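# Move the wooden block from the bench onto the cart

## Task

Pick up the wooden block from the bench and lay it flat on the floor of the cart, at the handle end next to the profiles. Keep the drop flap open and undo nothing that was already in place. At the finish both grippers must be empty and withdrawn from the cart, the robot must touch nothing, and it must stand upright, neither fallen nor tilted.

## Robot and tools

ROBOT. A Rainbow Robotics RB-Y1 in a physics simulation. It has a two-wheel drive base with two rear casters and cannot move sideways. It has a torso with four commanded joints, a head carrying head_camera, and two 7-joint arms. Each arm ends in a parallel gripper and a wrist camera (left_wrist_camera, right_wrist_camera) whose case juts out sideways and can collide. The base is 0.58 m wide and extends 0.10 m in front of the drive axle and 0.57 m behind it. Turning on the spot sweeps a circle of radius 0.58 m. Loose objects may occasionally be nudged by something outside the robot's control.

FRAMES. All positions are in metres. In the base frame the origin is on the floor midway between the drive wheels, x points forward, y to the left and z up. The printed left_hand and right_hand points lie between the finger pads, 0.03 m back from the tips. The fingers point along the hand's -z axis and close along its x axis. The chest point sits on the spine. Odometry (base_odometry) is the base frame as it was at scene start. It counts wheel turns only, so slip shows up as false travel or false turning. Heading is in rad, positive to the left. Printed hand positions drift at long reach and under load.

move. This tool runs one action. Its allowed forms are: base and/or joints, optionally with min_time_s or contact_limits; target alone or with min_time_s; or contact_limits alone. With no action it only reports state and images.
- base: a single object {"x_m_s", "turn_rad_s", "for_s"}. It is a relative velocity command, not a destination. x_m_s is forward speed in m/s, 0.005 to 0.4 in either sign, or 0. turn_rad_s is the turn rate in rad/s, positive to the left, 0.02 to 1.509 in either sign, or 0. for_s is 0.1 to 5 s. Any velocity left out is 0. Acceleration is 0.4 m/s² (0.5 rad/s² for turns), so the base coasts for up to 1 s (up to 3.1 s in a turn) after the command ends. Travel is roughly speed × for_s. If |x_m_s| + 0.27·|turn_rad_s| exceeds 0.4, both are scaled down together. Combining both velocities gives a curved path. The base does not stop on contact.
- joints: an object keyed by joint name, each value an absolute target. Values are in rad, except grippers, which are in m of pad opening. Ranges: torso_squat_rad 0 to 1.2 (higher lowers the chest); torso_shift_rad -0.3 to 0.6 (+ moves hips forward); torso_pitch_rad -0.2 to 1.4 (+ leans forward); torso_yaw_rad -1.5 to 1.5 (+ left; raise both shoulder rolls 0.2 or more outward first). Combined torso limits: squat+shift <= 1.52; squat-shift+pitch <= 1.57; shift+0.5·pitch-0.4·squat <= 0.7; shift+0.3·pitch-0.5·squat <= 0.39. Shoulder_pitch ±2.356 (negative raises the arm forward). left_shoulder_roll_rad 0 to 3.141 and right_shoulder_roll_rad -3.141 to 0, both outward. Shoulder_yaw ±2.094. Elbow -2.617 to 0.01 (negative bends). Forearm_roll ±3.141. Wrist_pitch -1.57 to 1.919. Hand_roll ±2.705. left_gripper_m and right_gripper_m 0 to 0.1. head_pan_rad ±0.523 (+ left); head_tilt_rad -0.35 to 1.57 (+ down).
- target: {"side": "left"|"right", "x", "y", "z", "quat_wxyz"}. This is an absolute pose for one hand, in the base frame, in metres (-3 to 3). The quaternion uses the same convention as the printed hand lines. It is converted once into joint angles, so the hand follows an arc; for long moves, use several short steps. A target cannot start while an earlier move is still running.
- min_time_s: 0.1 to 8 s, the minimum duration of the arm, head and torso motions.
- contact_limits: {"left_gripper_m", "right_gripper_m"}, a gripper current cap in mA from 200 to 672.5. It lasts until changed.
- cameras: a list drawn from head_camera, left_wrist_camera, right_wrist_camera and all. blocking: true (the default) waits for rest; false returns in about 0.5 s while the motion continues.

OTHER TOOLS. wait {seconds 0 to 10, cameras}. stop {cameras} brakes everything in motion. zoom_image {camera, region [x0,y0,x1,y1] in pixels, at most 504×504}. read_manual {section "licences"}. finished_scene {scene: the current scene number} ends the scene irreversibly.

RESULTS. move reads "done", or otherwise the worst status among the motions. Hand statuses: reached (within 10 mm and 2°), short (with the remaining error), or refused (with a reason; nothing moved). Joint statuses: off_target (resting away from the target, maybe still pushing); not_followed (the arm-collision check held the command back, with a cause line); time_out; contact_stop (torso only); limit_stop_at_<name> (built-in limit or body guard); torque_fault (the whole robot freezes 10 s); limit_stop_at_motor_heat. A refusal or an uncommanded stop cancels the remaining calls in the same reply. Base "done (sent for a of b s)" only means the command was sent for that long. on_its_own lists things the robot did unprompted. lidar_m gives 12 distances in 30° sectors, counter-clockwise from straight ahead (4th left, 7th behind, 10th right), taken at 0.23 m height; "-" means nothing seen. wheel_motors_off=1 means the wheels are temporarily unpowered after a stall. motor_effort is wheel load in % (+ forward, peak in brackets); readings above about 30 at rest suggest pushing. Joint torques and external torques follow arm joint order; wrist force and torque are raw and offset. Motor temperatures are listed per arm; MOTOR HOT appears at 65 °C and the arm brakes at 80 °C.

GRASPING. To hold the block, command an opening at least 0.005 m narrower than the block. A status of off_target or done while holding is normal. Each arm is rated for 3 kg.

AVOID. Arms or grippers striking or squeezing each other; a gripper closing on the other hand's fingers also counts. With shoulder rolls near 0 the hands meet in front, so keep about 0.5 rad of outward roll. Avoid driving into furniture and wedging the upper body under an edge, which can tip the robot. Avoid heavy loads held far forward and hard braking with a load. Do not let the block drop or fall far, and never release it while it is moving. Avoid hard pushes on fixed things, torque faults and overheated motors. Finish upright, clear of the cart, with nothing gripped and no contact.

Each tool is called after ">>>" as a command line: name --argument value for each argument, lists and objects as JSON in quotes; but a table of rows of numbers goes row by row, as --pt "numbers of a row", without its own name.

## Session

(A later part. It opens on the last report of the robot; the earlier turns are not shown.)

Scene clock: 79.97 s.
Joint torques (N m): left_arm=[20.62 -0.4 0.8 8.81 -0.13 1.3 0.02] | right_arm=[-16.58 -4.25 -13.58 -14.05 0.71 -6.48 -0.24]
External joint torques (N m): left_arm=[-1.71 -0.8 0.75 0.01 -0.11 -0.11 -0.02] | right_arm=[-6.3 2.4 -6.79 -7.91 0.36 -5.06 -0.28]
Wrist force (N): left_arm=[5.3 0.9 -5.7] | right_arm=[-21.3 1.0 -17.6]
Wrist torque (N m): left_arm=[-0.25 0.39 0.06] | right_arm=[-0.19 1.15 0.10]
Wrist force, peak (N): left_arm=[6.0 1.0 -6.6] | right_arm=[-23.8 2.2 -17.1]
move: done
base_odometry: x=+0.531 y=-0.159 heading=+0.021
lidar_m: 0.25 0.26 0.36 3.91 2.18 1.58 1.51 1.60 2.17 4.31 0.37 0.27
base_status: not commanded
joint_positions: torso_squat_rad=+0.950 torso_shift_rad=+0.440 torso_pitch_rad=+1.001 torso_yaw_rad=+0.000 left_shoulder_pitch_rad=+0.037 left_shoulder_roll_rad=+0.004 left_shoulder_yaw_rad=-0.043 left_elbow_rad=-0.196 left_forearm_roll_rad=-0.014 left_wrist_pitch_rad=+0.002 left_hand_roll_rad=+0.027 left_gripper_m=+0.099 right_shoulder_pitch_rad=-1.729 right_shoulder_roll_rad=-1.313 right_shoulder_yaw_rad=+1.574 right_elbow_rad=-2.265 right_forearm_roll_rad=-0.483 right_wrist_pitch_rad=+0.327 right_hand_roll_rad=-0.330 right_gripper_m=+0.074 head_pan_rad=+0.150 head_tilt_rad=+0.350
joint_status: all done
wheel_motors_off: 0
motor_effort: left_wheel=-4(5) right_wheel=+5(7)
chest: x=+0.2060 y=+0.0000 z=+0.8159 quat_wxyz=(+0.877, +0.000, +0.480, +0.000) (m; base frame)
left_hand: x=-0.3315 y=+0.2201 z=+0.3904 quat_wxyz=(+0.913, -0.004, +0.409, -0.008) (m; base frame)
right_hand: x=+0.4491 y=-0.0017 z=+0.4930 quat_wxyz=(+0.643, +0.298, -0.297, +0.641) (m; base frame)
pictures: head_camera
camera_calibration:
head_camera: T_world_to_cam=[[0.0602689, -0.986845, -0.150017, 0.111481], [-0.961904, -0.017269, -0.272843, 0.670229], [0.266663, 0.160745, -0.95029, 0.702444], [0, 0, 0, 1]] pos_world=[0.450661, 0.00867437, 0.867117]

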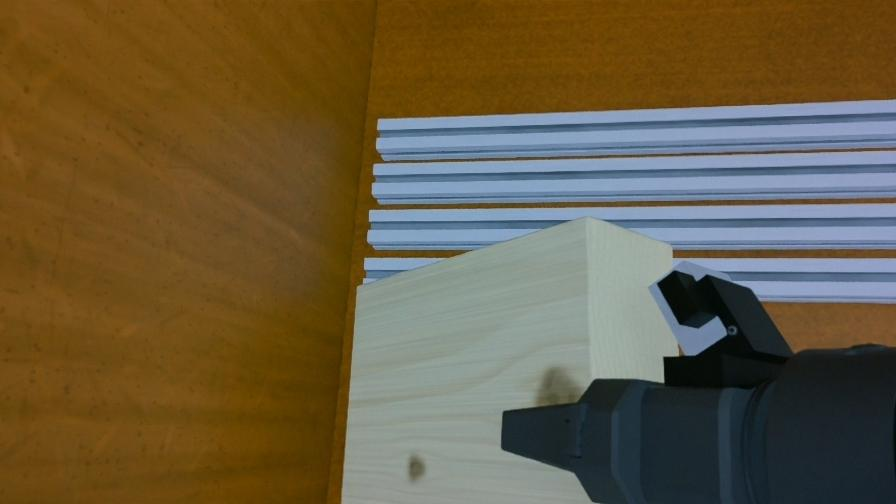

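>>> move --joints '{"torso_squat_rad": 1.0, "torso_shift_rad": 0.45, "torso_pitch_rad": 1.0}' --min_time_s 1

>>> move --target '{"side": "right", "x": 0.437, "y": 0.0, "z": 0.452, "quat_wxyz": [0.6409, 0.2988, -0.2988, 0.6409]}' --min_time_s 1

>>> move --target '{"side": "right", "x": 0.437, "y": 0.0, "z": 0.445, "quat_wxyz": [0.6409, 0.2988, -0.2988, 0.6409]}' --min_time_s 0.8 --cameras '["head_camera"]'

Scene clock: 84.93 s.
Joint torques (N m): left_arm=[20.59 -0.62 1.02 8.89 -0.08 1.21 -0.09] | right_arm=[-15.58 -4.18 -12.03 -15.17 0.34 -6.31 -0.29]
External joint torques (N m): left_arm=[-1.73 -1.02 0.97 0.08 -0.07 -0.21 -0.13] | right_arm=[-5.29 2.47 -5.23 -9.04 -0.02 -4.9 -0.33]
Wrist force (N): left_arm=[5.9 0.9 -5.6] | right_arm=[-20.3 -2.9 -16.9]
Wrist torque (N m): left_arm=[-0.27 0.48 0.06] | right_arm=[-1.00 0.91 0.07]
Wrist force, peak (N): left_arm=[6.7 1.1 -6.6] | right_arm=[-22.0 1.6 -17.9]
move: done
base_odometry: x=+0.531 y=-0.159 heading=+0.021
lidar_m: 0.25 0.27 0.37 3.90 2.19 1.58 1.50 1.58 2.16 4.31 0.38 0.26
base_status: not commanded
joint_positions: torso_squat_rad=+1.000 torso_shift_rad=+0.450 torso_pitch_rad=+1.001 torso_yaw_rad=+0.000 left_shoulder_pitch_rad=+0.037 left_shoulder_roll_rad=+0.004 left_shoulder_yaw_rad=-0.043 left_elbow_rad=-0.196 left_forearm_roll_rad=-0.014 left_wrist_pitch_rad=+0.002 left_hand_roll_rad=+0.027 left_gripper_m=+0.099 right_shoulder_pitch_rad=-1.729 right_shoulder_roll_rad=-1.314 right_shoulder_yaw_rad=+1.573 right_elbow_rad=-2.265 right_forearm_roll_rad=-0.483 right_wrist_pitch_rad=+0.327 right_hand_roll_rad=-0.330 right_gripper_m=+0.074 head_pan_rad=+0.150 head_tilt_rad=+0.350
joint_status: all done
wheel_motors_off: 0
motor_effort: left_wheel=-5(6) right_wheel=+4(6)
chest: x=+0.1971 y=+0.0000 z=+0.7881 quat_wxyz=(+0.877, +0.000, +0.480, +0.000) (m; base frame)
left_hand: x=-0.3404 y=+0.2201 z=+0.3625 quat_wxyz=(+0.913, -0.004, +0.409, -0.008) (m; base frame)
right_hand: x=+0.4405 y=-0.0017 z=+0.4653 quat_wxyz=(+0.643, +0.298, -0.297, +0.641) (m; base frame)
pictures: none

Scene clock: 86.27 s.
Joint torques (N m): left_arm=[20.91 -0.51 0.84 8.75 -0.03 1.26 -0.06] | right_arm=[-10.98 1.5 -11.08 -16.89 -0.12 -7.19 -0.09]
External joint torques (N m): left_arm=[-1.41 -0.9 0.79 -0.05 -0.01 -0.15 -0.1] | right_arm=[-0.85 8.16 -4.44 -10.6 -0.47 -5.78 -0.13]
Wrist force (N): left_arm=[6.5 1.1 -5.5] | right_arm=[-21.1 -5.7 -14.4]
Wrist torque (N m): left_arm=[-0.23 0.55 0.04] | right_arm=[-1.20 1.22 0.16]
Wrist force, peak (N): left_arm=[6.0 1.8 -6.6] | right_arm=[-20.9 -2.1 -18.0]
move: done
base_odometry: x=+0.531 y=-0.159 heading=+0.021
lidar_m: 0.25 0.27 0.37 3.92 2.18 1.58 1.52 1.58 2.14 4.31 0.38 0.27
base_status: not commanded
joint_positions: torso_squat_rad=+1.000 torso_shift_rad=+0.450 torso_pitch_rad=+1.001 torso_yaw_rad=+0.000 left_shoulder_pitch_rad=+0.037 left_shoulder_roll_rad=+0.004 left_shoulder_yaw_rad=-0.043 left_elbow_rad=-0.196 left_forearm_roll_rad=-0.014 left_wrist_pitch_rad=+0.002 left_hand_roll_rad=+0.027 left_gripper_m=+0.099 right_shoulder_pitch_rad=-1.689 right_shoulder_roll_rad=-1.288 right_shoulder_yaw_rad=+1.570 right_elbow_rad=-2.225 right_forearm_roll_rad=-0.445 right_wrist_pitch_rad=+0.313 right_hand_roll_rad=-0.330 right_gripper_m=+0.074 head_pan_rad=+0.150 head_tilt_rad=+0.350
joint_status: all done
wheel_motors_off: 0
motor_effort: left_wheel=-6(6) right_wheel=+4(7)
chest: x=+0.1971 y=+0.0000 z=+0.7881 quat_wxyz=(+0.877, +0.000, +0.480, +0.000) (m; base frame)
left_hand: x=-0.3404 y=+0.2201 z=+0.3625 quat_wxyz=(+0.913, -0.004, +0.409, -0.008) (m; base frame)
right_hand: x=+0.4375 y=-0.0021 z=+0.4510 quat_wxyz=(+0.642, +0.297, -0.297, +0.642) (m; base frame)
right_hand_status: reached (checked arc, planned for 1.0 s): 2 mm and 0.4 deg off.
pictures: none

Scene clock: 87.40 s.
Joint torques (N m): left_arm=[20.6 -0.57 1.02 8.75 -0.09 1.37 0.03] | right_arm=[-10.61 0.05 -10.71 -12.21 -0.23 -5.28 -0.37]
External joint torques (N m): left_arm=[-1.72 -0.96 0.96 -0.05 -0.07 -0.05 -0.01] | right_arm=[-0.51 6.69 -4.12 -5.88 -0.57 -3.86 -0.41]
Wrist force (N): left_arm=[5.8 0.4 -6.2] | right_arm=[-16.3 -0.4 -7.1]
Wrist torque (N m): left_arm=[-0.15 0.43 0.08] | right_arm=[-1.27 0.57 0.46]
Wrist force, peak (N): left_arm=[6.3 1.1 -6.2] | right_arm=[-21.6 -6.3 -14.7]
move: done
base_odometry: x=+0.531 y=-0.159 heading=+0.021
lidar_m: 0.25 0.27 0.36 3.92 2.19 1.58 1.51 1.59 2.15 4.31 0.37 0.27
base_status: not commanded
joint_positions: torso_squat_rad=+1.000 torso_shift_rad=+0.450 torso_pitch_rad=+1.001 torso_yaw_rad=+0.000 left_shoulder_pitch_rad=+0.037 left_shoulder_roll_rad=+0.004 left_shoulder_yaw_rad=-0.043 left_elbow_rad=-0.196 left_forearm_roll_rad=-0.014 left_wrist_pitch_rad=+0.002 left_hand_roll_rad=+0.027 left_gripper_m=+0.099 right_shoulder_pitch_rad=-1.671 right_shoulder_roll_rad=-1.273 right_shoulder_yaw_rad=+1.568 right_elbow_rad=-2.199 right_forearm_roll_rad=-0.430 right_wrist_pitch_rad=+0.300 right_hand_roll_rad=-0.329 right_gripper_m=+0.074 head_pan_rad=+0.150 head_tilt_rad=+0.350
joint_status: all done
wheel_motors_off: 0
motor_effort: left_wheel=-5(6) right_wheel=+4(6)
chest: x=+0.1971 y=+0.0000 z=+0.7881 quat_wxyz=(+0.877, +0.000, +0.480, +0.000) (m; base frame)
left_hand: x=-0.3404 y=+0.2201 z=+0.3625 quat_wxyz=(+0.913, -0.004, +0.409, -0.008) (m; base frame)
right_hand: x=+0.4374 y=-0.0013 z=+0.4441 quat_wxyz=(+0.642, +0.297, -0.298, +0.641) (m; base frame)
right_hand_status: reached (checked arc, planned for 0.8 s): 2 mm and 0.3 deg off.
pictures: head_camera
camera_calibration:
head_camera: T_world_to_cam=[[0.0602944, -0.986846, -0.149997, 0.10784], [-0.96185, -0.0172674, -0.273032, 0.654148], [0.26685, 0.160737, -0.950239, 0.678395], [0, 0, 0, 1]] pos_world=[0.44166, 0.0086744, 0.839416]

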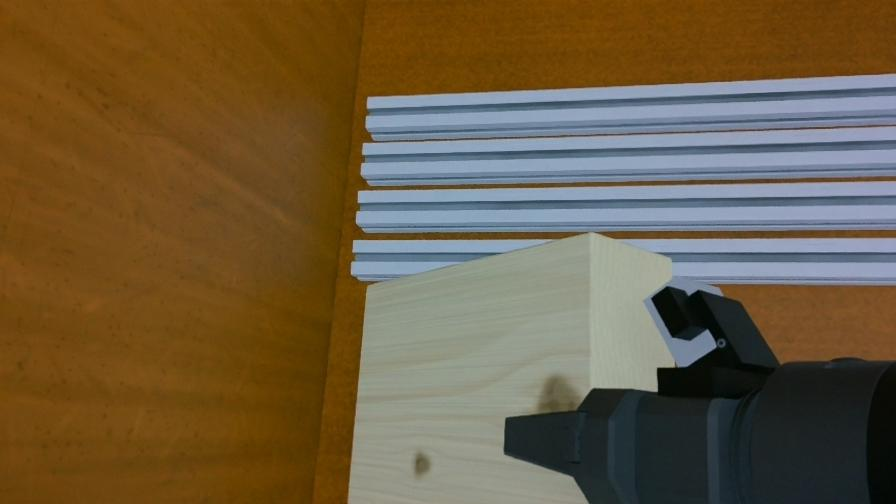

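>>> move --target '{"side": "right", "x": 0.445, "y": -0.002, "z": 0.446, "quat_wxyz": [0.6409, 0.2988, -0.2988, 0.6409]}' --min_time_s 0.8

>>> move --target '{"side": "right", "x": 0.445, "y": -0.002, "z": 0.441, "quat_wxyz": [0.6409, 0.2988, -0.2988, 0.6409]}' --min_time_s 0.8 --cameras '["head_camera"]'

Scene clock: 90.70 s.
Joint torques (N m): left_arm=[20.8 -0.58 0.88 8.96 -0.03 1.15 0.04] | right_arm=[-17.33 -6.43 -10.76 -12.77 0.14 -5.75 0.06]
External joint torques (N m): left_arm=[-1.53 -0.98 0.83 0.16 -0.01 -0.26 0] | right_arm=[-6.9 0.27 -4.01 -6.66 -0.18 -4.33 0.02]
Wrist force (N): left_arm=[6.1 1.1 -5.3] | right_arm=[-19.9 1.0 -16.0]
Wrist torque (N m): left_arm=[-0.28 0.46 0.06] | right_arm=[-0.08 0.78 0.04]
Wrist force, peak (N): left_arm=[6.1 2.1 -6.8] | right_arm=[-21.5 1.8 -17.7]
move: done
base_odometry: x=+0.531 y=-0.159 heading=+0.021
lidar_m: 0.25 0.26 0.36 3.90 2.19 1.58 1.52 1.58 2.14 4.32 0.37 0.27
base_status: not commanded
joint_positions: torso_squat_rad=+1.000 torso_shift_rad=+0.450 torso_pitch_rad=+1.001 torso_yaw_rad=+0.000 left_shoulder_pitch_rad=+0.037 left_shoulder_roll_rad=+0.004 left_shoulder_yaw_rad=-0.043 left_elbow_rad=-0.196 left_forearm_roll_rad=-0.014 left_wrist_pitch_rad=+0.002 left_hand_roll_rad=+0.027 left_gripper_m=+0.099 right_shoulder_pitch_rad=-1.704 right_shoulder_roll_rad=-1.280 right_shoulder_yaw_rad=+1.587 right_elbow_rad=-2.183 right_forearm_roll_rad=-0.460 right_wrist_pitch_rad=+0.276 right_hand_roll_rad=-0.320 right_gripper_m=+0.074 head_pan_rad=+0.150 head_tilt_rad=+0.350
joint_status: all done
wheel_motors_off: 0
motor_effort: left_wheel=-5(6) right_wheel=+3(6)
chest: x=+0.1971 y=+0.0000 z=+0.7881 quat_wxyz=(+0.877, +0.000, +0.480, +0.000) (m; base frame)
left_hand: x=-0.3404 y=+0.2200 z=+0.3625 quat_wxyz=(+0.913, -0.004, +0.409, -0.008) (m; base frame)
right_hand: x=+0.4449 y=-0.0029 z=+0.4449 quat_wxyz=(+0.642, +0.297, -0.298, +0.640) (m; base frame)
right_hand_status: reached (checked arc, planned for 0.8 s): 1 mm and 0.3 deg off.
pictures: none

Scene clock: 91.83 s.
Joint torques (N m): left_arm=[20.72 -0.56 0.73 8.79 -0.09 1.17 -0.01] | right_arm=[-9.63 -2.51 -5.96 -5.16 -0.73 -1.62 -0.91]
External joint torques (N m): left_arm=[-1.59 -0.96 0.67 -0.01 -0.08 -0.24 -0.05] | right_arm=[0.85 4.17 0.79 0.93 -1.05 -0.2 -0.95]
Wrist force (N): left_arm=[5.7 0.5 -5.9] | right_arm=[-7.4 5.0 8.0]
Wrist torque (N m): left_arm=[-0.18 0.45 0.07] | right_arm=[-1.23 -0.77 0.88]
Wrist force, peak (N): left_arm=[6.3 1.3 -5.9] | right_arm=[-19.7 1.9 -15.8]
move: done
base_odometry: x=+0.531 y=-0.159 heading=+0.021
lidar_m: 0.25 0.26 0.36 3.91 2.20 1.58 1.50 1.59 2.15 4.31 0.39 0.27
base_status: not commanded
joint_positions: torso_squat_rad=+1.000 torso_shift_rad=+0.450 torso_pitch_rad=+1.000 torso_yaw_rad=+0.000 left_shoulder_pitch_rad=+0.037 left_shoulder_roll_rad=+0.004 left_shoulder_yaw_rad=-0.043 left_elbow_rad=-0.196 left_forearm_roll_rad=-0.014 left_wrist_pitch_rad=+0.002 left_hand_roll_rad=+0.027 left_gripper_m=+0.099 right_shoulder_pitch_rad=-1.702 right_shoulder_roll_rad=-1.271 right_shoulder_yaw_rad=+1.591 right_elbow_rad=-2.166 right_forearm_roll_rad=-0.457 right_wrist_pitch_rad=+0.264 right_hand_roll_rad=-0.315 right_gripper_m=+0.074 head_pan_rad=+0.150 head_tilt_rad=+0.350
joint_status: all done
wheel_motors_off: 0
motor_effort: left_wheel=-5(5) right_wheel=+3(6)
chest: x=+0.1969 y=+0.0000 z=+0.7882 quat_wxyz=(+0.878, +0.000, +0.479, +0.000) (m; base frame)
left_hand: x=-0.3404 y=+0.2200 z=+0.3624 quat_wxyz=(+0.913, -0.004, +0.408, -0.008) (m; base frame)
right_hand: x=+0.4453 y=-0.0023 z=+0.4414 quat_wxyz=(+0.641, +0.298, -0.299, +0.641) (m; base frame)
right_hand_status: reached (checked arc, planned for 0.8 s): 1 mm and 0.1 deg off.
pictures: head_camera
camera_calibration:
head_camera: T_world_to_cam=[[0.0603375, -0.986862, -0.149875, 0.107776], [-0.961736, -0.0172747, -0.273434, 0.654324], [0.267252, 0.160639, -0.950143, 0.678474], [0, 0, 0, 1]] pos_world=[0.44146, 0.00867461, 0.839715]

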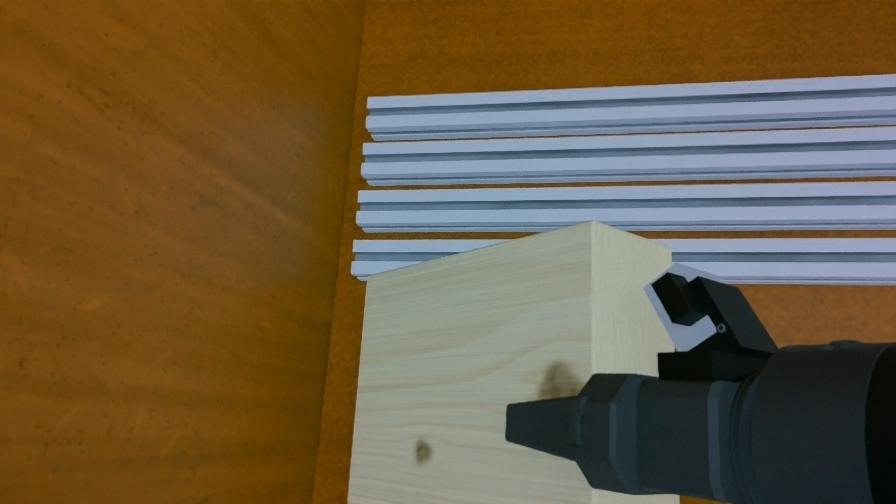

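>>> move --joints '{"right_gripper_m": 0.08}'

>>> move --joints '{"right_gripper_m": 0.09}' --cameras '["head_camera"]'

>>> move --joints '{"right_gripper_m": 0.1}' --cameras '["head_camera"]'

Scene clock: 93.63 s.
Joint torques (N m): left_arm=[20.61 -0.71 0.73 8.77 -0.03 1.28 0] | right_arm=[-11.09 -2.87 -7.04 -7.69 -0.16 -2.42 -0.27]
External joint torques (N m): left_arm=[-1.7 -1.1 0.68 -0.03 -0.01 -0.14 -0.04] | right_arm=[-0.61 3.81 -0.29 -1.6 -0.48 -1 -0.31]
Wrist force (N): left_arm=[5.7 0.7 -5.2] | right_arm=[-11.3 1.7 -3.7]
Wrist torque (N m): left_arm=[-0.22 0.45 0.06] | right_arm=[-0.15 -0.40 -0.16]
Wrist force, peak (N): left_arm=[6.6 0.5 -6.0] | right_arm=[-11.6 2.6 -5.7]
move: done
base_odometry: x=+0.531 y=-0.159 heading=+0.021
lidar_m: 0.25 0.27 0.37 3.91 2.19 1.58 1.51 1.59 2.15 4.33 0.38 0.26
base_status: not commanded
joint_positions: torso_squat_rad=+1.000 torso_shift_rad=+0.450 torso_pitch_rad=+1.000 torso_yaw_rad=+0.000 left_shoulder_pitch_rad=+0.037 left_shoulder_roll_rad=+0.004 left_shoulder_yaw_rad=-0.043 left_elbow_rad=-0.196 left_forearm_roll_rad=-0.014 left_wrist_pitch_rad=+0.002 left_hand_roll_rad=+0.027 left_gripper_m=+0.099 right_shoulder_pitch_rad=-1.701 right_shoulder_roll_rad=-1.271 right_shoulder_yaw_rad=+1.591 right_elbow_rad=-2.165 right_forearm_roll_rad=-0.458 right_wrist_pitch_rad=+0.264 right_hand_roll_rad=-0.315 right_gripper_m=+0.080 head_pan_rad=+0.150 head_tilt_rad=+0.350
joint_status: all done
wheel_motors_off: 0
motor_effort: left_wheel=-4(6) right_wheel=+6(6)
chest: x=+0.1969 y=+0.0000 z=+0.7882 quat_wxyz=(+0.878, +0.000, +0.479, +0.000) (m; base frame)
left_hand: x=-0.3404 y=+0.2200 z=+0.3624 quat_wxyz=(+0.913, -0.004, +0.408, -0.008) (m; base frame)
right_hand: x=+0.4453 y=-0.0025 z=+0.4410 quat_wxyz=(+0.641, +0.298, -0.299, +0.641) (m; base frame)
pictures: none

Scene clock: 94.20 s.
Joint torques (N m): left_arm=[20.61 -0.47 0.82 8.76 -0.04 1.23 -0.06] | right_arm=[-11.14 -3.54 -7.26 -8.13 -0.01 -2.46 -0.41]
External joint torques (N m): left_arm=[-1.71 -0.86 0.77 -0.04 -0.02 -0.18 -0.1] | right_arm=[-0.66 3.14 -0.52 -2.04 -0.33 -1.04 -0.45]
Wrist force (N): left_arm=[5.7 0.7 -5.6] | right_arm=[-11.6 1.8 -6.9]
Wrist torque (N m): left_arm=[-0.20 0.41 0.09] | right_arm=[-0.17 -0.57 -0.13]
Wrist force, peak (N): left_arm=[6.5 1.1 -6.3] | right_arm=[-11.6 1.8 -6.9]
move: done
base_odometry: x=+0.531 y=-0.159 heading=+0.021
lidar_m: 0.25 0.26 0.36 3.91 2.18 1.58 1.51 1.57 2.14 4.32 0.37 0.27
base_status: not commanded
joint_positions: torso_squat_rad=+1.000 torso_shift_rad=+0.450 torso_pitch_rad=+1.000 torso_yaw_rad=+0.000 left_shoulder_pitch_rad=+0.037 left_shoulder_roll_rad=+0.004 left_shoulder_yaw_rad=-0.043 left_elbow_rad=-0.196 left_forearm_roll_rad=-0.014 left_wrist_pitch_rad=+0.002 left_hand_roll_rad=+0.027 left_gripper_m=+0.099 right_shoulder_pitch_rad=-1.701 right_shoulder_roll_rad=-1.271 right_shoulder_yaw_rad=+1.592 right_elbow_rad=-2.165 right_forearm_roll_rad=-0.458 right_wrist_pitch_rad=+0.264 right_hand_roll_rad=-0.315 right_gripper_m=+0.090 head_pan_rad=+0.150 head_tilt_rad=+0.350
joint_status: all done
wheel_motors_off: 0
motor_effort: left_wheel=-4(5) right_wheel=+5(5)
chest: x=+0.1969 y=+0.0000 z=+0.7882 quat_wxyz=(+0.878, +0.000, +0.479, +0.000) (m; base frame)
left_hand: x=-0.3404 y=+0.2200 z=+0.3624 quat_wxyz=(+0.913, -0.004, +0.408, -0.008) (m; base frame)
right_hand: x=+0.4452 y=-0.0025 z=+0.4410 quat_wxyz=(+0.641, +0.298, -0.299, +0.641) (m; base frame)
pictures: head_camera
camera_calibration:
head_camera: T_world_to_cam=[[0.0603375, -0.986862, -0.149875, 0.107854], [-0.961736, -0.0172747, -0.273434, 0.654394], [0.267252, 0.160639, -0.950143, 0.678336], [0, 0, 0, 1]] pos_world=[0.44156, 0.00877461, 0.839615]

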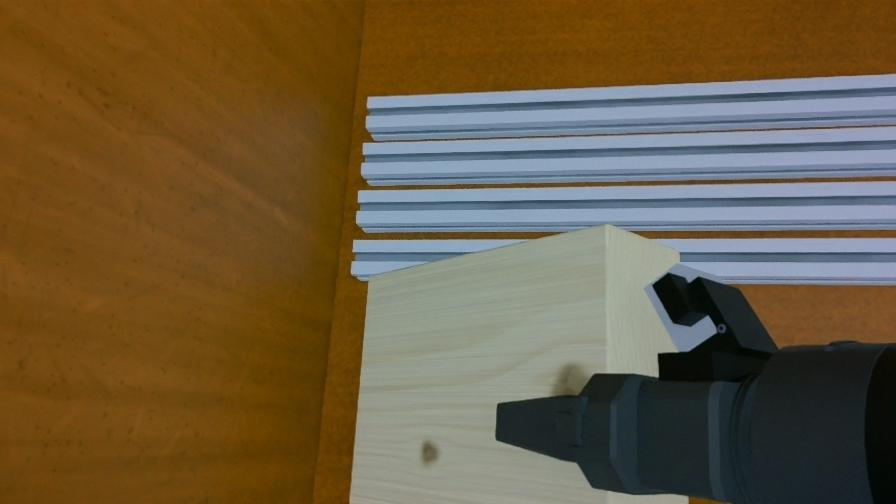

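Scene clock: 94.77 s.
Joint torques (N m): left_arm=[20.72 -0.69 0.57 8.67 -0.15 1.36 -0.01] | right_arm=[-11.23 -3.59 -7.29 -8.37 0.06 -2.48 -0.39]
External joint torques (N m): left_arm=[-1.59 -1.08 0.52 -0.13 -0.13 -0.06 -0.05] | right_arm=[-0.75 3.09 -0.55 -2.28 -0.26 -1.05 -0.43]
Wrist force (N): left_arm=[6.1 0.9 -5.8] | right_arm=[-11.2 1.3 -7.4]
Wrist torque (N m): left_arm=[-0.23 0.45 0.08] | right_arm=[-0.19 -0.55 -0.14]
Wrist force, peak (N): left_arm=[6.4 1.3 -5.8] | right_arm=[-12.1 1.2 -7.6]
move: done
base_odometry: x=+0.531 y=-0.159 heading=+0.021
lidar_m: 0.25 0.27 0.36 3.90 2.18 1.58 1.52 1.58 2.16 4.31 0.39 0.27
base_status: not commanded
joint_positions: torso_squat_rad=+1.000 torso_shift_rad=+0.450 torso_pitch_rad=+1.000 torso_yaw_rad=+0.000 left_shoulder_pitch_rad=+0.037 left_shoulder_roll_rad=+0.004 left_shoulder_yaw_rad=-0.043 left_elbow_rad=-0.196 left_forearm_roll_rad=-0.014 left_wrist_pitch_rad=+0.002 left_hand_roll_rad=+0.027 left_gripper_m=+0.099 right_shoulder_pitch_rad=-1.701 right_shoulder_roll_rad=-1.270 right_shoulder_yaw_rad=+1.592 right_elbow_rad=-2.165 right_forearm_roll_rad=-0.458 right_wrist_pitch_rad=+0.264 right_hand_roll_rad=-0.315 right_gripper_m=+0.099 head_pan_rad=+0.150 head_tilt_rad=+0.350
joint_status: all done
wheel_motors_off: 0
motor_effort: left_wheel=-4(5) right_wheel=+6(7)
chest: x=+0.1969 y=+0.0000 z=+0.7882 quat_wxyz=(+0.878, +0.000, +0.479, +0.000) (m; base frame)
left_hand: x=-0.3404 y=+0.2200 z=+0.3624 quat_wxyz=(+0.913, -0.004, +0.408, -0.008) (m; base frame)
right_hand: x=+0.4452 y=-0.0025 z=+0.4410 quat_wxyz=(+0.641, +0.298, -0.299, +0.641) (m; base frame)
pictures: head_camera
camera_calibration:
head_camera: T_world_to_cam=[[0.0603375, -0.986862, -0.149875, 0.107854], [-0.961736, -0.0172747, -0.273434, 0.654394], [0.267252, 0.160639, -0.950143, 0.678336], [0, 0, 0, 1]] pos_world=[0.44156, 0.00877461, 0.839615]

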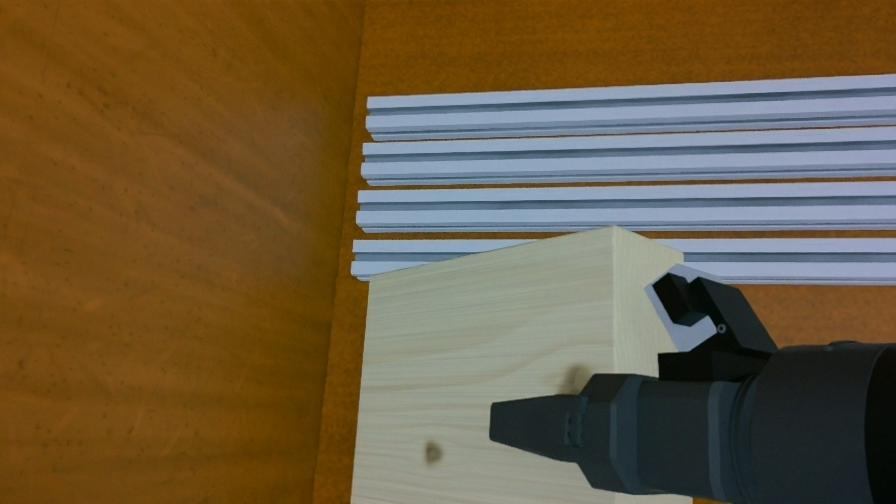

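>>> move --target '{"side": "right", "x": 0.445, "y": -0.009, "z": 0.42, "quat_wxyz": [0.6409, 0.2988, -0.2988, 0.6409]}' --min_time_s 1.2

>>> move --target '{"side": "right", "x": 0.445, "y": -0.016, "z": 0.398, "quat_wxyz": [0.6409, 0.2988, -0.2988, 0.6409]}' --min_time_s 1.2 --cameras '["head_camera"]'

>>> move --target '{"side": "right", "x": 0.445, "y": -0.023, "z": 0.377, "quat_wxyz": [0.6409, 0.2988, -0.2988, 0.6409]}' --min_time_s 1.2 --cameras '["head_camera", "right_wrist_camera"]'

Scene clock: 99.43 s.
Joint torques (N m): left_arm=[20.83 -0.68 0.79 8.67 -0.14 1.27 0.02] | right_arm=[-10.51 -1.05 -6.44 -8.22 0.64 -2.57 0.53]
External joint torques (N m): left_arm=[-1.49 -1.07 0.74 -0.13 -0.12 -0.15 -0.02] | right_arm=[-0.2 5.85 0.08 -2.17 0.36 -1.14 0.5]
Wrist force (N): left_arm=[6.0 1.0 -5.5] | right_arm=[-11.1 -0.4 2.5]
Wrist torque (N m): left_arm=[-0.27 0.48 0.02] | right_arm=[0.10 -0.61 -0.49]
Wrist force, peak (N): left_arm=[6.8 0.8 -6.4] | right_arm=[-5.2 1.0 16.1]
move: done
base_odometry: x=+0.531 y=-0.159 heading=+0.021
lidar_m: 0.25 0.27 0.36 3.90 2.18 1.58 1.51 1.59 2.16 4.33 0.37 0.27
base_status: not commanded
joint_positions: torso_squat_rad=+1.000 torso_shift_rad=+0.450 torso_pitch_rad=+1.000 torso_yaw_rad=+0.000 left_shoulder_pitch_rad=+0.037 left_shoulder_roll_rad=+0.004 left_shoulder_yaw_rad=-0.043 left_elbow_rad=-0.196 left_forearm_roll_rad=-0.014 left_wrist_pitch_rad=+0.002 left_hand_roll_rad=+0.027 left_gripper_m=+0.099 right_shoulder_pitch_rad=-1.663 right_shoulder_roll_rad=-1.251 right_shoulder_yaw_rad=+1.602 right_elbow_rad=-2.089 right_forearm_roll_rad=-0.432 right_wrist_pitch_rad=+0.204 right_hand_roll_rad=-0.300 right_gripper_m=+0.099 head_pan_rad=+0.150 head_tilt_rad=+0.350
joint_status: all done
wheel_motors_off: 0
motor_effort: left_wheel=-5(5) right_wheel=+3(7)
chest: x=+0.1969 y=+0.0000 z=+0.7883 quat_wxyz=(+0.878, +0.000, +0.479, +0.000) (m; base frame)
left_hand: x=-0.3403 y=+0.2200 z=+0.3623 quat_wxyz=(+0.913, -0.005, +0.408, -0.008) (m; base frame)
right_hand: x=+0.4456 y=-0.0097 z=+0.4198 quat_wxyz=(+0.641, +0.298, -0.299, +0.641) (m; base frame)
right_hand_status: reached (checked arc, planned for 1.2 s): 1 mm and 0.1 deg off.
pictures: none

Scene clock: 100.97 s.
Joint torques (N m): left_arm=[21.08 -0.42 0.62 8.99 0.02 1.25 -0.12] | right_arm=[-11 -1.75 -6.68 -9.19 0.57 -3.25 0.27]
External joint torques (N m): left_arm=[-1.24 -0.81 0.57 0.19 0.04 -0.16 -0.16] | right_arm=[-0.87 5.33 -0.4 -3.24 0.32 -1.82 0.23]
Wrist force (N): left_arm=[5.8 1.3 -5.8] | right_arm=[-13.5 0.0 -2.1]
Wrist torque (N m): left_arm=[-0.28 0.47 0.04] | right_arm=[-0.07 -0.49 -0.34]
Wrist force, peak (N): left_arm=[6.7 1.1 -5.9] | right_arm=[-14.3 0.0 -2.6]
move: done
base_odometry: x=+0.531 y=-0.159 heading=+0.021
lidar_m: 0.25 0.26 0.37 3.91 2.20 1.57 1.51 1.58 2.13 4.33 0.38 0.27
base_status: not commanded
joint_positions: torso_squat_rad=+1.000 torso_shift_rad=+0.450 torso_pitch_rad=+1.000 torso_yaw_rad=+0.000 left_shoulder_pitch_rad=+0.037 left_shoulder_roll_rad=+0.004 left_shoulder_yaw_rad=-0.043 left_elbow_rad=-0.196 left_forearm_roll_rad=-0.014 left_wrist_pitch_rad=+0.002 left_hand_roll_rad=+0.027 left_gripper_m=+0.099 right_shoulder_pitch_rad=-1.625 right_shoulder_roll_rad=-1.225 right_shoulder_yaw_rad=+1.610 right_elbow_rad=-2.005 right_forearm_roll_rad=-0.409 right_wrist_pitch_rad=+0.143 right_hand_roll_rad=-0.285 right_gripper_m=+0.099 head_pan_rad=+0.150 head_tilt_rad=+0.350
joint_status: all done
wheel_motors_off: 0
motor_effort: left_wheel=-5(5) right_wheel=+5(6)
chest: x=+0.1969 y=+0.0000 z=+0.7882 quat_wxyz=(+0.878, +0.000, +0.479, +0.000) (m; base frame)
left_hand: x=-0.3403 y=+0.2200 z=+0.3623 quat_wxyz=(+0.913, -0.005, +0.408, -0.008) (m; base frame)
right_hand: x=+0.4455 y=-0.0169 z=+0.3975 quat_wxyz=(+0.642, +0.298, -0.298, +0.641) (m; base frame)
right_hand_status: reached (checked arc, planned for 1.2 s): 1 mm and 0.2 deg off.
pictures: head_camera
camera_calibration:
head_camera: T_world_to_cam=[[0.0603375, -0.986862, -0.149875, 0.10786], [-0.961736, -0.0172747, -0.273434, 0.654298], [0.267252, 0.160639, -0.950143, 0.678363], [0, 0, 0, 1]] pos_world=[0.44146, 0.00877461, 0.839615]

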